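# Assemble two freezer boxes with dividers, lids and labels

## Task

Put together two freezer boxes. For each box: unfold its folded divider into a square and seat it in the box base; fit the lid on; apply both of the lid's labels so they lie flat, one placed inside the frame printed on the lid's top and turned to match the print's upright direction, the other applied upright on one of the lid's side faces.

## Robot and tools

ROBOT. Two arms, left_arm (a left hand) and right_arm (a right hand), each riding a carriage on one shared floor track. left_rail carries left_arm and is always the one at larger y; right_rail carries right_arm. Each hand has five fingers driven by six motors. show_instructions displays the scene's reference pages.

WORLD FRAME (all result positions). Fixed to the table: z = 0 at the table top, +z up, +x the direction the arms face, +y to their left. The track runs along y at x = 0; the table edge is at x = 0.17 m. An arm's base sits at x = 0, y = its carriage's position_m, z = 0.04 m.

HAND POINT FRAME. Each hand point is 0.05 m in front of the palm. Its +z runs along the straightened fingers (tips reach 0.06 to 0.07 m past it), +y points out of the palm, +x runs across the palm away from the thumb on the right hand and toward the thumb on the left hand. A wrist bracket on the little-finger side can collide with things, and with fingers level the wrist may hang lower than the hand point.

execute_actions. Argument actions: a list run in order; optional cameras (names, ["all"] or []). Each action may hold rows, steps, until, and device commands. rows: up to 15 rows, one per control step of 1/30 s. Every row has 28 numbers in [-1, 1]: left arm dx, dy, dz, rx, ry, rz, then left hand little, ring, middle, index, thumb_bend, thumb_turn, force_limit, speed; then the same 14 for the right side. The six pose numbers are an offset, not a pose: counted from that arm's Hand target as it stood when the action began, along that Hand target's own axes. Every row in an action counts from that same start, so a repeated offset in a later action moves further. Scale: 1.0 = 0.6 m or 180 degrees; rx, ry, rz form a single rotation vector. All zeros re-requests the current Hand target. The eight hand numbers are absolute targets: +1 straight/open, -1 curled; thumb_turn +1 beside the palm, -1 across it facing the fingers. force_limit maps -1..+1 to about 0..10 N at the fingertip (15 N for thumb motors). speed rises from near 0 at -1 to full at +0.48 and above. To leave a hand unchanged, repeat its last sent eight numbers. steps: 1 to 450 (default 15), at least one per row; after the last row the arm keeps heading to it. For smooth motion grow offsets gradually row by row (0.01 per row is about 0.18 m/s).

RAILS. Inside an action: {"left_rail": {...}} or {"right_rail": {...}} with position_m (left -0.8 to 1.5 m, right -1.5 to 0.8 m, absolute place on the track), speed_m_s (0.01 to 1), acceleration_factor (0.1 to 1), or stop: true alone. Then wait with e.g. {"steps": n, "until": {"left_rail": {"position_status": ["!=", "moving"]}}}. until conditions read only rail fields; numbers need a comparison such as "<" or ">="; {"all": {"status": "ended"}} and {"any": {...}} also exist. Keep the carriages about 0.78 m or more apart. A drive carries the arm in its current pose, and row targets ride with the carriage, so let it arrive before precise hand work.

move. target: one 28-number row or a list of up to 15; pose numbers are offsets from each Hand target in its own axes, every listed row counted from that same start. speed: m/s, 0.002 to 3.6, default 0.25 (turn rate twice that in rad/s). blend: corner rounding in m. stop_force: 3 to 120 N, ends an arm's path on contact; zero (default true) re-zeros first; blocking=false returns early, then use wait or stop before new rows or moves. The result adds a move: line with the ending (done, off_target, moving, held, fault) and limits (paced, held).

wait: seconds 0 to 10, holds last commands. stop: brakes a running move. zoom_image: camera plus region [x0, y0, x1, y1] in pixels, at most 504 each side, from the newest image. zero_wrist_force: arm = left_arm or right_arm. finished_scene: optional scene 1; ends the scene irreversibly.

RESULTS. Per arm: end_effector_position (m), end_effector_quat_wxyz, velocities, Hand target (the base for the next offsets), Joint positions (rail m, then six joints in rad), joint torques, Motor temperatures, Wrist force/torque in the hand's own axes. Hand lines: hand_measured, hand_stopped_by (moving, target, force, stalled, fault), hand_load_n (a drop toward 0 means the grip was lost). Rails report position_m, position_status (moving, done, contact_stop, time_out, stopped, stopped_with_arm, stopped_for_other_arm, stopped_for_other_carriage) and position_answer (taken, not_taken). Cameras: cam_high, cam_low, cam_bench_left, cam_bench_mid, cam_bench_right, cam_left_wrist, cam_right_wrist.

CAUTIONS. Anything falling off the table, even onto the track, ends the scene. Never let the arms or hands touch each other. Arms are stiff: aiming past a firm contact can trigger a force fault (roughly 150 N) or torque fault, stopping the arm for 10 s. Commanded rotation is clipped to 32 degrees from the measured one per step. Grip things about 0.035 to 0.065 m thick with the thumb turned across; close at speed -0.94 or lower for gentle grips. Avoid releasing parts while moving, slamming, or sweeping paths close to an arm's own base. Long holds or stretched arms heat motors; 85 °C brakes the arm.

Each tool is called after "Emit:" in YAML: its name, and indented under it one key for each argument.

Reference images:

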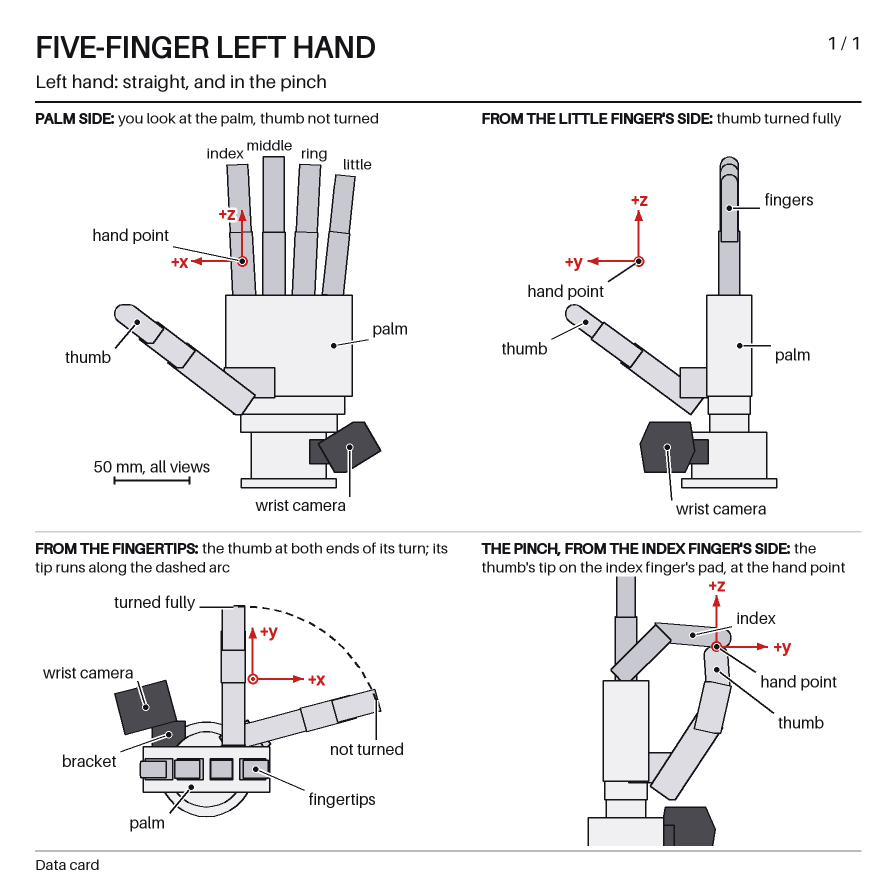

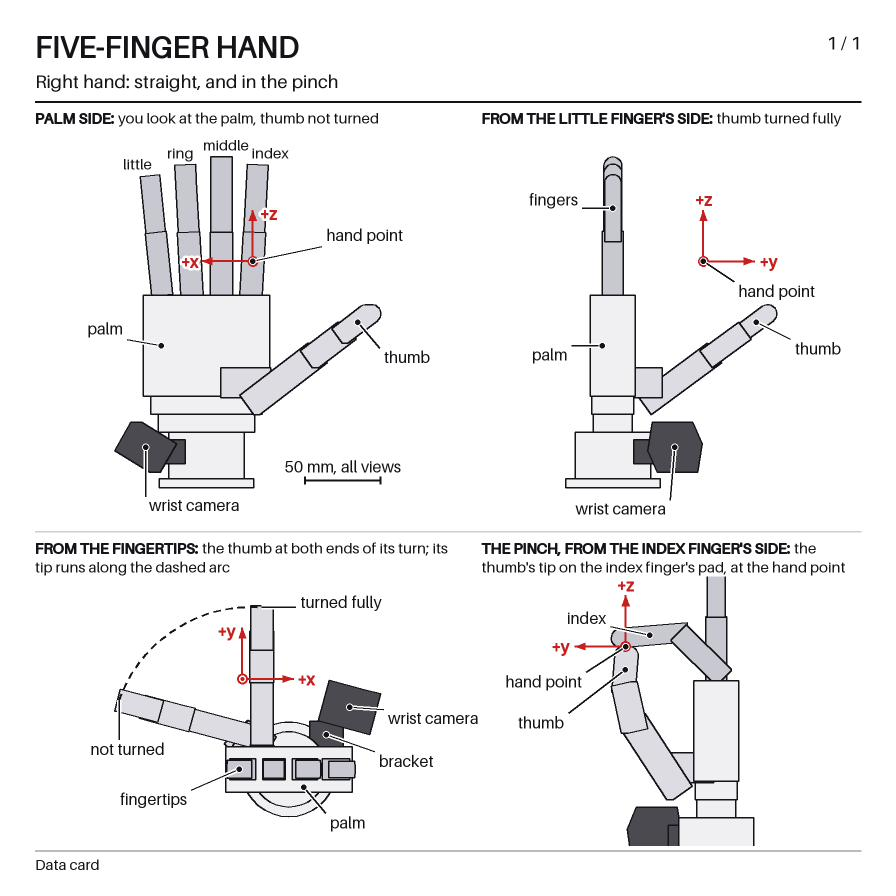

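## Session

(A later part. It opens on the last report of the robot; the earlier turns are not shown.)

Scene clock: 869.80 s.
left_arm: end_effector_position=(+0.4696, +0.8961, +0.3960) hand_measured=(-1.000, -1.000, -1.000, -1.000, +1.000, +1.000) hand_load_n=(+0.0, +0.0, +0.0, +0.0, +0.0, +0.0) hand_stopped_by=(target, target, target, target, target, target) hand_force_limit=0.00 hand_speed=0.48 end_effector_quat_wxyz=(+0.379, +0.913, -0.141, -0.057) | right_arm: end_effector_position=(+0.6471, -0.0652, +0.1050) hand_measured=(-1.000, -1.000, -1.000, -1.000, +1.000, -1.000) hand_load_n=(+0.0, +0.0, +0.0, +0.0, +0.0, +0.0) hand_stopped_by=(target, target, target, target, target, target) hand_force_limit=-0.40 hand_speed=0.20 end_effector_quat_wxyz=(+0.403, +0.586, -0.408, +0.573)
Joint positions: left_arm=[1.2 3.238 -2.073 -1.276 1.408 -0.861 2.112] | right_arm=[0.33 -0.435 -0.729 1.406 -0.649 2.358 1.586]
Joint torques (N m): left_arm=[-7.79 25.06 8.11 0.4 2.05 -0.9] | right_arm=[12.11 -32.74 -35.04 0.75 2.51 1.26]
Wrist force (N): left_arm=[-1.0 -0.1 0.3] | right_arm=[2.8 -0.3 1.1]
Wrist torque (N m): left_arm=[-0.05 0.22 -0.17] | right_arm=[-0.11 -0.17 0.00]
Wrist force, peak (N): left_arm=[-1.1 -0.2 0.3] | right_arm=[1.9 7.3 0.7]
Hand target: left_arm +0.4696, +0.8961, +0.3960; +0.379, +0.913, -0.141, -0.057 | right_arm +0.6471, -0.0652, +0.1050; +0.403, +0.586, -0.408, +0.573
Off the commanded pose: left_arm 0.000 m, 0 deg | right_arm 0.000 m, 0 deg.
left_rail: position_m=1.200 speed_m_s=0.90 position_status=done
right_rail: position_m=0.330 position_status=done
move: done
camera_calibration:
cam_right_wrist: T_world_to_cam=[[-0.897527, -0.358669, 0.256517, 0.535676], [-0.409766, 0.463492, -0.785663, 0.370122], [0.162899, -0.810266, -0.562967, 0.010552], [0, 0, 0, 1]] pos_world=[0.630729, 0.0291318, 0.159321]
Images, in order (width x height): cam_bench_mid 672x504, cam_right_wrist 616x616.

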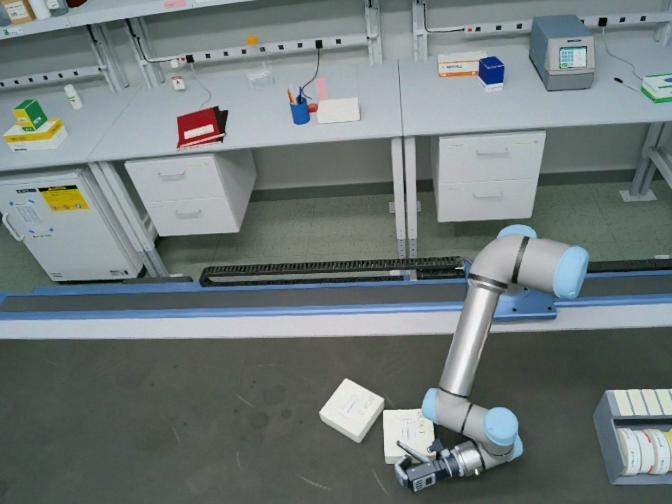

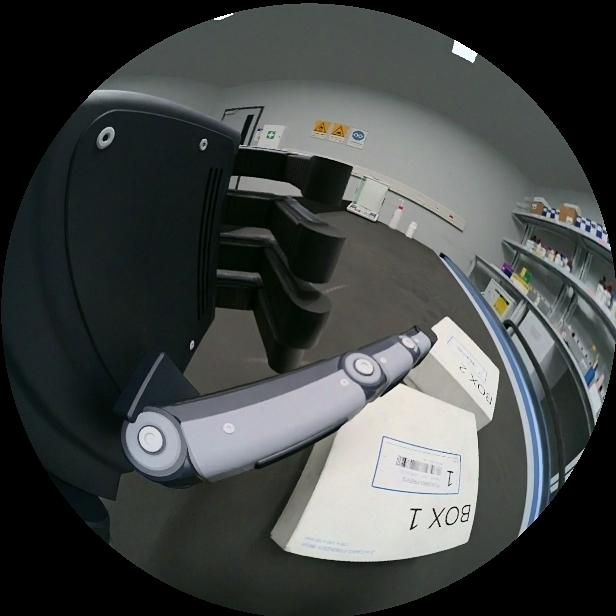

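Emit:
wait:
  seconds: 0
  cameras: ["cam_bench_right"]

Emit:
zoom_image:
  camera: "cam_bench_right"
  region: [590, 240, 672, 330]

Scene clock: 870.80 s.
left_arm: end_effector_position=(+0.4696, +0.8961, +0.3960) hand_measured=(-1.000, -1.000, -1.000, -1.000, +1.000, +1.000) hand_load_n=(+0.0, +0.0, +0.0, +0.0, +0.0, +0.0) hand_stopped_by=(target, target, target, target, target, target) hand_force_limit=0.00 hand_speed=0.48 end_effector_quat_wxyz=(+0.379, +0.913, -0.141, -0.057) | right_arm: end_effector_position=(+0.6471, -0.0652, +0.1050) hand_measured=(-1.000, -1.000, -1.000, -1.000, +1.000, -1.000) hand_load_n=(+0.0, +0.0, +0.0, +0.0, +0.0, +0.0) hand_stopped_by=(target, target, target, target, target, target) hand_force_limit=-0.40 hand_speed=0.20 end_effector_quat_wxyz=(+0.403, +0.586, -0.408, +0.573)
Joint positions: left_arm=[1.2 3.238 -2.073 -1.276 1.408 -0.861 2.112] | right_arm=[0.33 -0.435 -0.729 1.406 -0.649 2.358 1.586]
Joint torques (N m): left_arm=[-7.4 25.54 9.34 0 1.97 -1.05] | right_arm=[12.98 -33.29 -38.41 0.83 2.22 1.16]
Wrist force (N): left_arm=[-0.8 0.0 0.3] | right_arm=[2.6 -0.5 1.0]
Wrist torque (N m): left_arm=[-0.03 0.21 -0.16] | right_arm=[-0.13 -0.14 -0.02]
Wrist force, peak (N): left_arm=[-1.1 -0.2 0.4] | right_arm=[3.1 -0.5 1.0]
Hand target: left_arm +0.4696, +0.8961, +0.3960; +0.379, +0.913, -0.141, -0.057 | right_arm +0.6471, -0.0652, +0.1050; +0.403, +0.586, -0.408, +0.573
Off the commanded pose: left_arm 0.000 m, 0 deg | right_arm 0.000 m, 0 deg.
left_rail: position_m=1.200 speed_m_s=0.90 position_status=done
right_rail: position_m=0.330 position_status=done
Images, in order (width x height): cam_bench_right 672x504.

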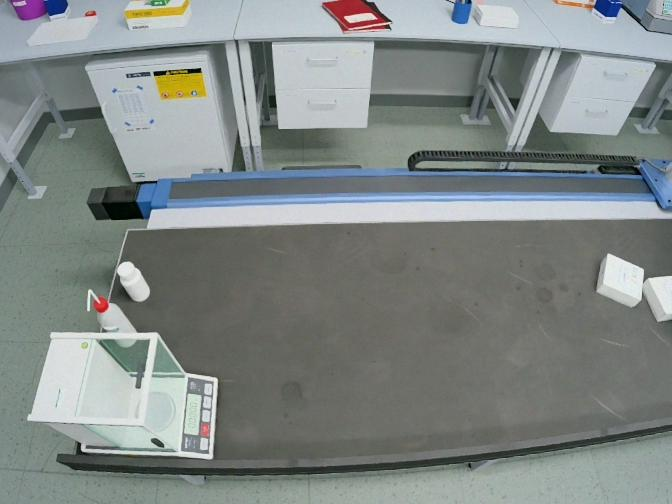

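Scaled by 5.600 from the camera's 672x504 image, which has a finer 960x720 frame.

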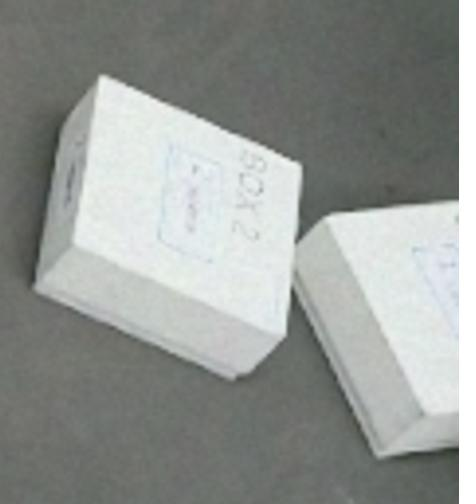

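Emit:
move:
  target: [0,0,0,0,0,0,-1,-1,-1,-1,1,1,0,0.48,0.1837,-0.0502,-0.8730,0.4444,0.0021,-0.0088,-1,-1,-1,-1,1.0,-1,-0.4,0.2]
  speed: 0.4
  blocking: false

Emit:
execute_actions:
  actions:
    - {"right_rail":{"position_m":-0.75,"speed_m_s":1.0,"acceleration_factor":0.8},"steps":200,"until":{"right_rail":{"position_status":["!=","moving"]}}}
  cameras: ["cam_bench_mid"]

Scene clock: 872.93 s.
left_arm: end_effector_position=(+0.4696, +0.8961, +0.3960) hand_measured=(-1.000, -1.000, -1.000, -1.000, +1.000, +1.000) hand_load_n=(+0.0, +0.0, +0.0, +0.0, +0.0, +0.0) hand_stopped_by=(target, target, target, target, target, target) hand_force_limit=0.00 hand_speed=0.48 end_effector_quat_wxyz=(+0.379, +0.913, -0.141, -0.057) | right_arm: end_effector_position=(+0.6267, +0.0160, +0.1261) hand_measured=(-1.000, -1.000, -1.000, -1.000, +1.000, -1.000) hand_load_n=(+0.0, +0.0, +0.0, +0.0, +0.0, +0.0) hand_stopped_by=(target, target, target, target, target, target) hand_force_limit=-0.40 hand_speed=0.20 end_effector_quat_wxyz=(+0.336, +0.627, -0.344, +0.613) end_effector_velocity=(-0.085, +0.278, +0.061) end_effector_angular_velocity=(+0.003, +0.014, +0.761)
Joint positions: left_arm=[1.2 3.238 -2.073 -1.276 1.408 -0.861 2.112] | right_arm=[0.33 -0.376 -0.919 1.707 -0.759 2.198 1.587]
Joint velocities: left_arm=[within noise] | right_arm=[0 0.191 -0.614 0.96 -0.346 -0.57 -0.023]
Joint torques (N m): left_arm=[-7.49 24.63 10.67 0.03 1.93 -1.03] | right_arm=[13.76 -67.15 1.92 -3.5 -3.16 -1.08]
Wrist force (N): left_arm=[-0.8 0.0 0.2] | right_arm=[2.2 -0.5 0.9]
Wrist torque (N m): left_arm=[-0.03 0.20 -0.16] | right_arm=[-0.07 -0.11 -0.05]
Wrist force, peak (N): left_arm=[-1.1 -0.1 0.2] | right_arm=[2.6 -1.2 2.0]
Hand target: left_arm +0.4696, +0.8961, +0.3960; +0.379, +0.913, -0.141, -0.057 | right_arm +0.6117, +0.0531, +0.1335; +0.303, +0.645, -0.306, +0.631
Off the commanded pose: left_arm 0.000 m, 0 deg | right_arm 0.450 m, 68 deg.
left_rail: position_m=1.200 speed_m_s=0.90 position_status=done
right_rail: position_m=0.330 position_status=done
move: running

Scene clock: 874.77 s.
left_arm: end_effector_position=(+0.4696, +0.8961, +0.3960) hand_measured=(-1.000, -1.000, -1.000, -1.000, +1.000, +1.000) hand_load_n=(+0.0, +0.0, +0.0, +0.0, +0.0, +0.0) hand_stopped_by=(target, target, target, target, target, target) hand_force_limit=0.00 hand_speed=0.48 end_effector_quat_wxyz=(+0.379, +0.913, -0.141, -0.057) | right_arm: end_effector_position=(+0.4975, -0.3683, +0.2252) hand_measured=(-1.000, -1.000, -1.000, -1.000, +1.000, -1.000) hand_load_n=(+0.0, +0.0, +0.0, +0.0, +0.0, +0.0) hand_stopped_by=(target, target, target, target, target, target) hand_force_limit=-0.40 hand_speed=0.20 end_effector_quat_wxyz=(-0.059, +0.711, +0.064, +0.698) end_effector_velocity=(+0.000, -0.552, +0.000) end_effector_angular_velocity=(+0.000, +0.000, +0.003)
Joint positions: left_arm=[1.2 3.238 -2.073 -1.276 1.408 -0.861 2.112] | right_arm=[-0.474 -0.05 -1.697 2.434 -0.717 1.346 1.561]
Joint velocities: left_arm=[within noise] | right_arm=[-0.553 0.002 -0.002 -0.001 0.003 -0.001 0]
Joint torques (N m): left_arm=[-7.99 24.78 9.78 0.24 1.94 -0.97] | right_arm=[14.11 -22.3 -35.88 0.14 -1.69 -1.45]
Wrist force (N): left_arm=[-0.9 -0.1 0.3] | right_arm=[2.6 -0.4 0.6]
Wrist torque (N m): left_arm=[-0.05 0.21 -0.17] | right_arm=[-0.09 -0.13 0.07]
Wrist force, peak (N): left_arm=[-1.0 0.0 0.4] | right_arm=[2.9 -2.0 0.3]
Hand target: left_arm +0.4696, +0.8961, +0.3960; +0.379, +0.913, -0.141, -0.057 | right_arm +0.4975, -0.3682, +0.2253; -0.059, +0.711, +0.064, +0.698
Off the commanded pose: left_arm 0.000 m, 0 deg | right_arm 0.000 m, 0 deg.
left_rail: position_m=1.200 speed_m_s=0.90 position_status=done
right_rail: position_m=-0.474 position_m_goal=-0.750 position_status=moving position_answer=taken
earlier move: done
Images, in order (width x height): cam_bench_mid 672x504.

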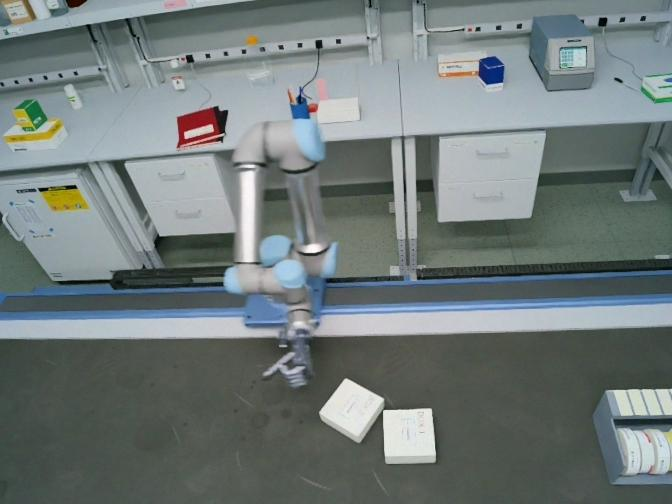

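Emit:
move:
  target: [0,0,0,0,0,0,-1,-1,-1,-1,1,1,0,0.48,-0.2072,-0.6293,-0.1158,0.2739,0.0015,-0.0053,-1,-1,-1,-1,1.0,-1,-0.4,0.2]
  speed: 0.35
  cameras: ["cam_right_wrist","cam_bench_mid"]

Emit:
zoom_image:
  camera: "cam_right_wrist"
  region: [310, 200, 470, 360]

Scene clock: 877.10 s.
left_arm: end_effector_position=(+0.4696, +0.8961, +0.3960) hand_measured=(-1.000, -1.000, -1.000, -1.000, +1.000, +1.000) hand_load_n=(+0.0, +0.0, +0.0, +0.0, +0.0, +0.0) hand_stopped_by=(target, target, target, target, target, target) hand_force_limit=0.00 hand_speed=0.48 end_effector_quat_wxyz=(+0.379, +0.913, -0.141, -0.057) | right_arm: end_effector_position=(+0.3611, -0.2860, +0.1006) hand_measured=(-1.000, -1.000, -1.000, -1.000, +1.000, -1.000) hand_load_n=(+0.0, +0.0, +0.0, +0.0, +0.0, +0.5) hand_stopped_by=(target, target, target, target, target, target) hand_force_limit=-0.40 hand_speed=0.20 end_effector_quat_wxyz=(-0.345, +0.620, +0.355, +0.609)
Joint positions: left_arm=[1.2 3.238 -2.073 -1.276 1.408 -0.861 2.112] | right_arm=[-0.75 0.584 -1.192 2.367 -1.153 1.12 1.557]
Joint torques (N m): left_arm=[-7.84 25.8 9.09 0.17 2.25 -1.06] | right_arm=[12.49 -15.72 -25.85 -3.21 -0.31 0.68]
Wrist force (N): left_arm=[-1.0 0.0 0.2] | right_arm=[2.6 -0.8 0.7]
Wrist torque (N m): left_arm=[-0.03 0.22 -0.17] | right_arm=[-0.15 -0.14 0.04]
Wrist force, peak (N): left_arm=[-1.0 -0.3 0.4] | right_arm=[3.5 1.1 1.1]
Hand target: left_arm +0.4696, +0.8961, +0.3960; +0.379, +0.913, -0.141, -0.057 | right_arm +0.3612, -0.2859, +0.1005; -0.345, +0.620, +0.355, +0.609
Off the commanded pose: left_arm 0.000 m, 0 deg | right_arm 0.000 m, 0 deg.
left_rail: position_m=1.200 speed_m_s=0.90 position_status=done
right_rail: position_m=-0.750 position_status=done
move: done
camera_calibration:
cam_right_wrist: T_world_to_cam=[[0.846143, -0.467235, 0.256386, -0.459732], [-0.0990013, -0.610488, -0.785814, -0.0675438], [0.523681, 0.639528, -0.562817, 0.159962], [0, 0, 0, 1]] pos_world=[0.298543, -0.358338, 0.154822]
Images, in order (width x height): cam_bench_mid 672x504, cam_right_wrist 616x616.

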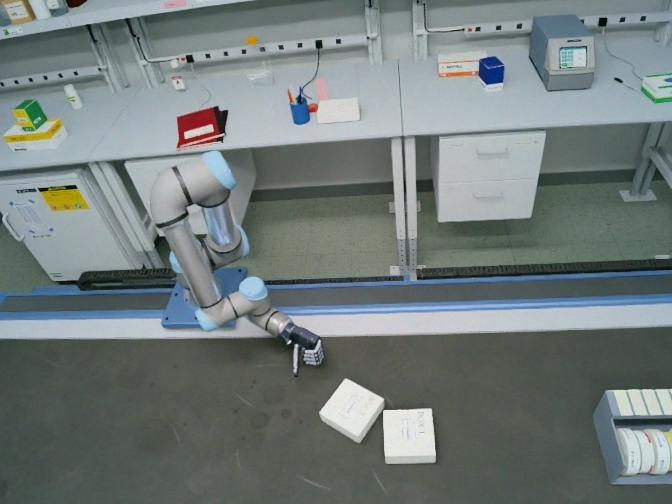

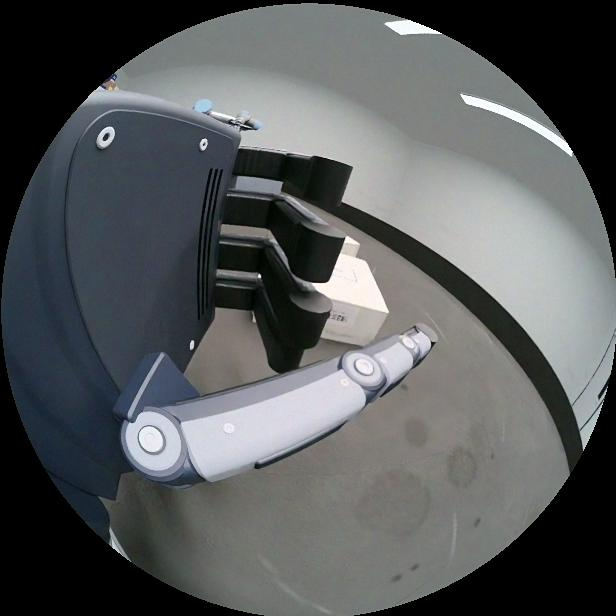

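Scaled by 3.150 from the camera's 616x616 image, which has a finer 880x880 frame.

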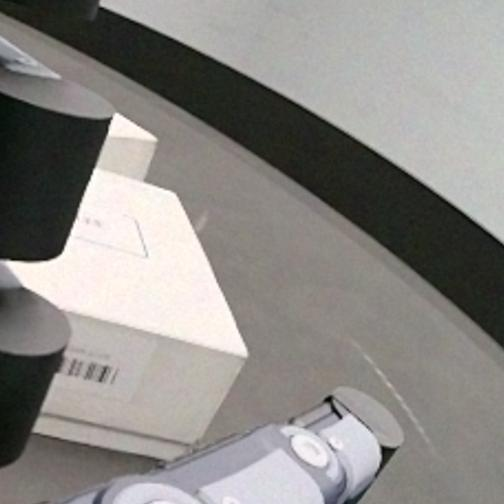

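Emit:
move:
  target: [0,0,0,0,0,0,-1,-1,-1,-1,1,1,0,0.48,-0.075,-0.07,0.0,0,0,0,-1,-1,-1,-1,1.0,-1,-0.4,0.2]
  speed: 0.2
  cameras: ["cam_right_wrist"]

Emit:
zoom_image:
  camera: "cam_right_wrist"
  region: [310, 220, 450, 360]

Emit:
zoom_image:
  camera: "cam_right_wrist"
  region: [330, 260, 410, 340]

Scene clock: 878.37 s.
left_arm: end_effector_position=(+0.4696, +0.8961, +0.3960) hand_measured=(-1.000, -1.000, -1.000, -1.000, +1.000, +1.000) hand_load_n=(+0.0, +0.0, +0.0, +0.0, +0.0, +0.0) hand_stopped_by=(target, target, target, target, target, target) hand_force_limit=0.00 hand_speed=0.48 end_effector_quat_wxyz=(+0.379, +0.913, -0.141, -0.057) | right_arm: end_effector_position=(+0.3248, -0.2654, +0.0554) hand_measured=(-1.000, -1.000, -1.000, -1.000, +1.000, -1.000) hand_load_n=(+0.0, +0.0, +0.0, +0.0, +0.0, +0.0) hand_stopped_by=(target, target, target, target, target, target) hand_force_limit=-0.40 hand_speed=0.20 end_effector_quat_wxyz=(-0.345, +0.620, +0.355, +0.609)
Joint positions: left_arm=[1.2 3.238 -2.073 -1.276 1.408 -0.861 2.112] | right_arm=[-0.75 0.71 -1.048 2.371 -1.303 1.245 1.56]
Joint torques (N m): left_arm=[-7.65 24.68 9.84 0.26 2.09 -1.14] | right_arm=[12.29 -15.59 -23.26 -3.18 2.09 0.79]
Wrist force (N): left_arm=[-0.8 -0.2 0.2] | right_arm=[2.5 -0.5 0.9]
Wrist torque (N m): left_arm=[-0.06 0.19 -0.16] | right_arm=[-0.16 -0.17 0.04]
Wrist force, peak (N): left_arm=[-1.0 0.0 0.5] | right_arm=[3.6 0.3 1.1]
Hand target: left_arm +0.4696, +0.8961, +0.3960; +0.379, +0.913, -0.141, -0.057 | right_arm +0.3248, -0.2654, +0.0553; -0.345, +0.620, +0.355, +0.609
Off the commanded pose: left_arm 0.000 m, 0 deg | right_arm 0.000 m, 0 deg.
left_rail: position_m=1.200 speed_m_s=0.90 position_status=done
right_rail: position_m=-0.750 position_status=done
move: done
camera_calibration:
cam_right_wrist: T_world_to_cam=[[0.846143, -0.467235, 0.256386, -0.407765], [-0.0990013, -0.610488, -0.785814, -0.0941512], [0.523681, 0.639528, -0.562817, 0.140474], [0, 0, 0, 1]] pos_world=[0.262143, -0.337838, 0.109622]
Images, in order (width x height): cam_right_wrist 616x616.

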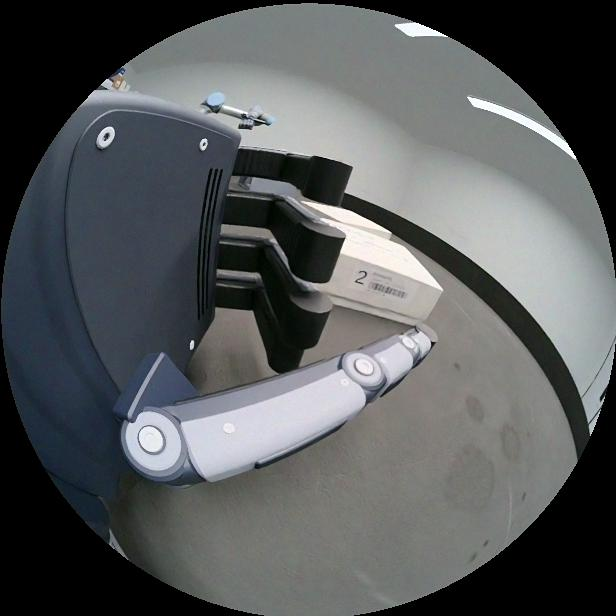

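Scaled by 3.600 from the camera's 616x616 image, which has a finer 880x880 frame.

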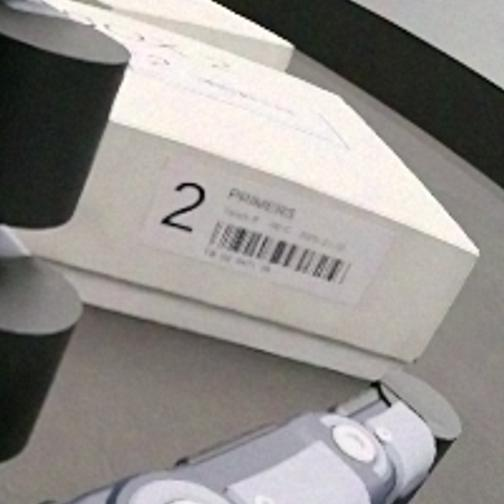

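Scaled by 6.300 from the camera's 616x616 image, which has a finer 880x880 frame.

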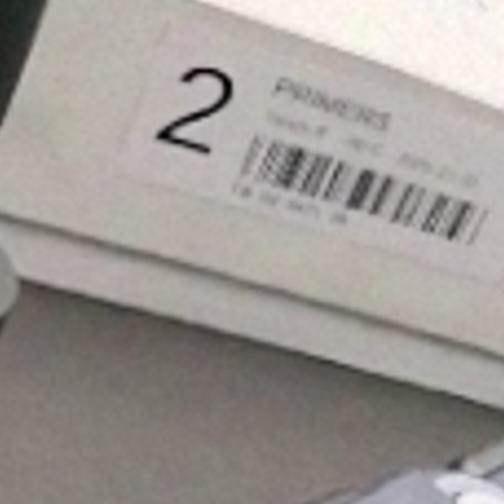

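Emit:
zoom_image:
  camera: "cam_right_wrist"
  region: [365, 270, 425, 330]

Emit:
zoom_image:
  camera: "cam_right_wrist"
  region: [340, 255, 390, 305]

Scaled by 8.400 from the camera's 616x616 image, which has a finer 880x880 frame.

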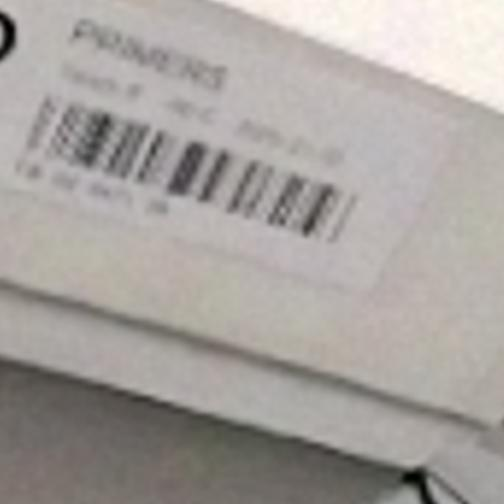

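Scaled by 10.080 from the camera's 616x616 image, which has a finer 880x880 frame.

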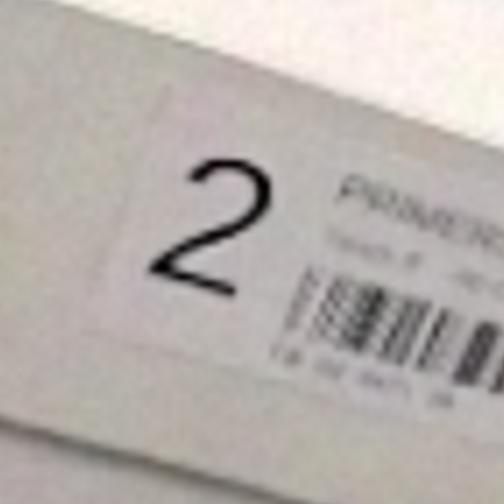

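Emit:
finished_scene:

The scene is finished: the task was done.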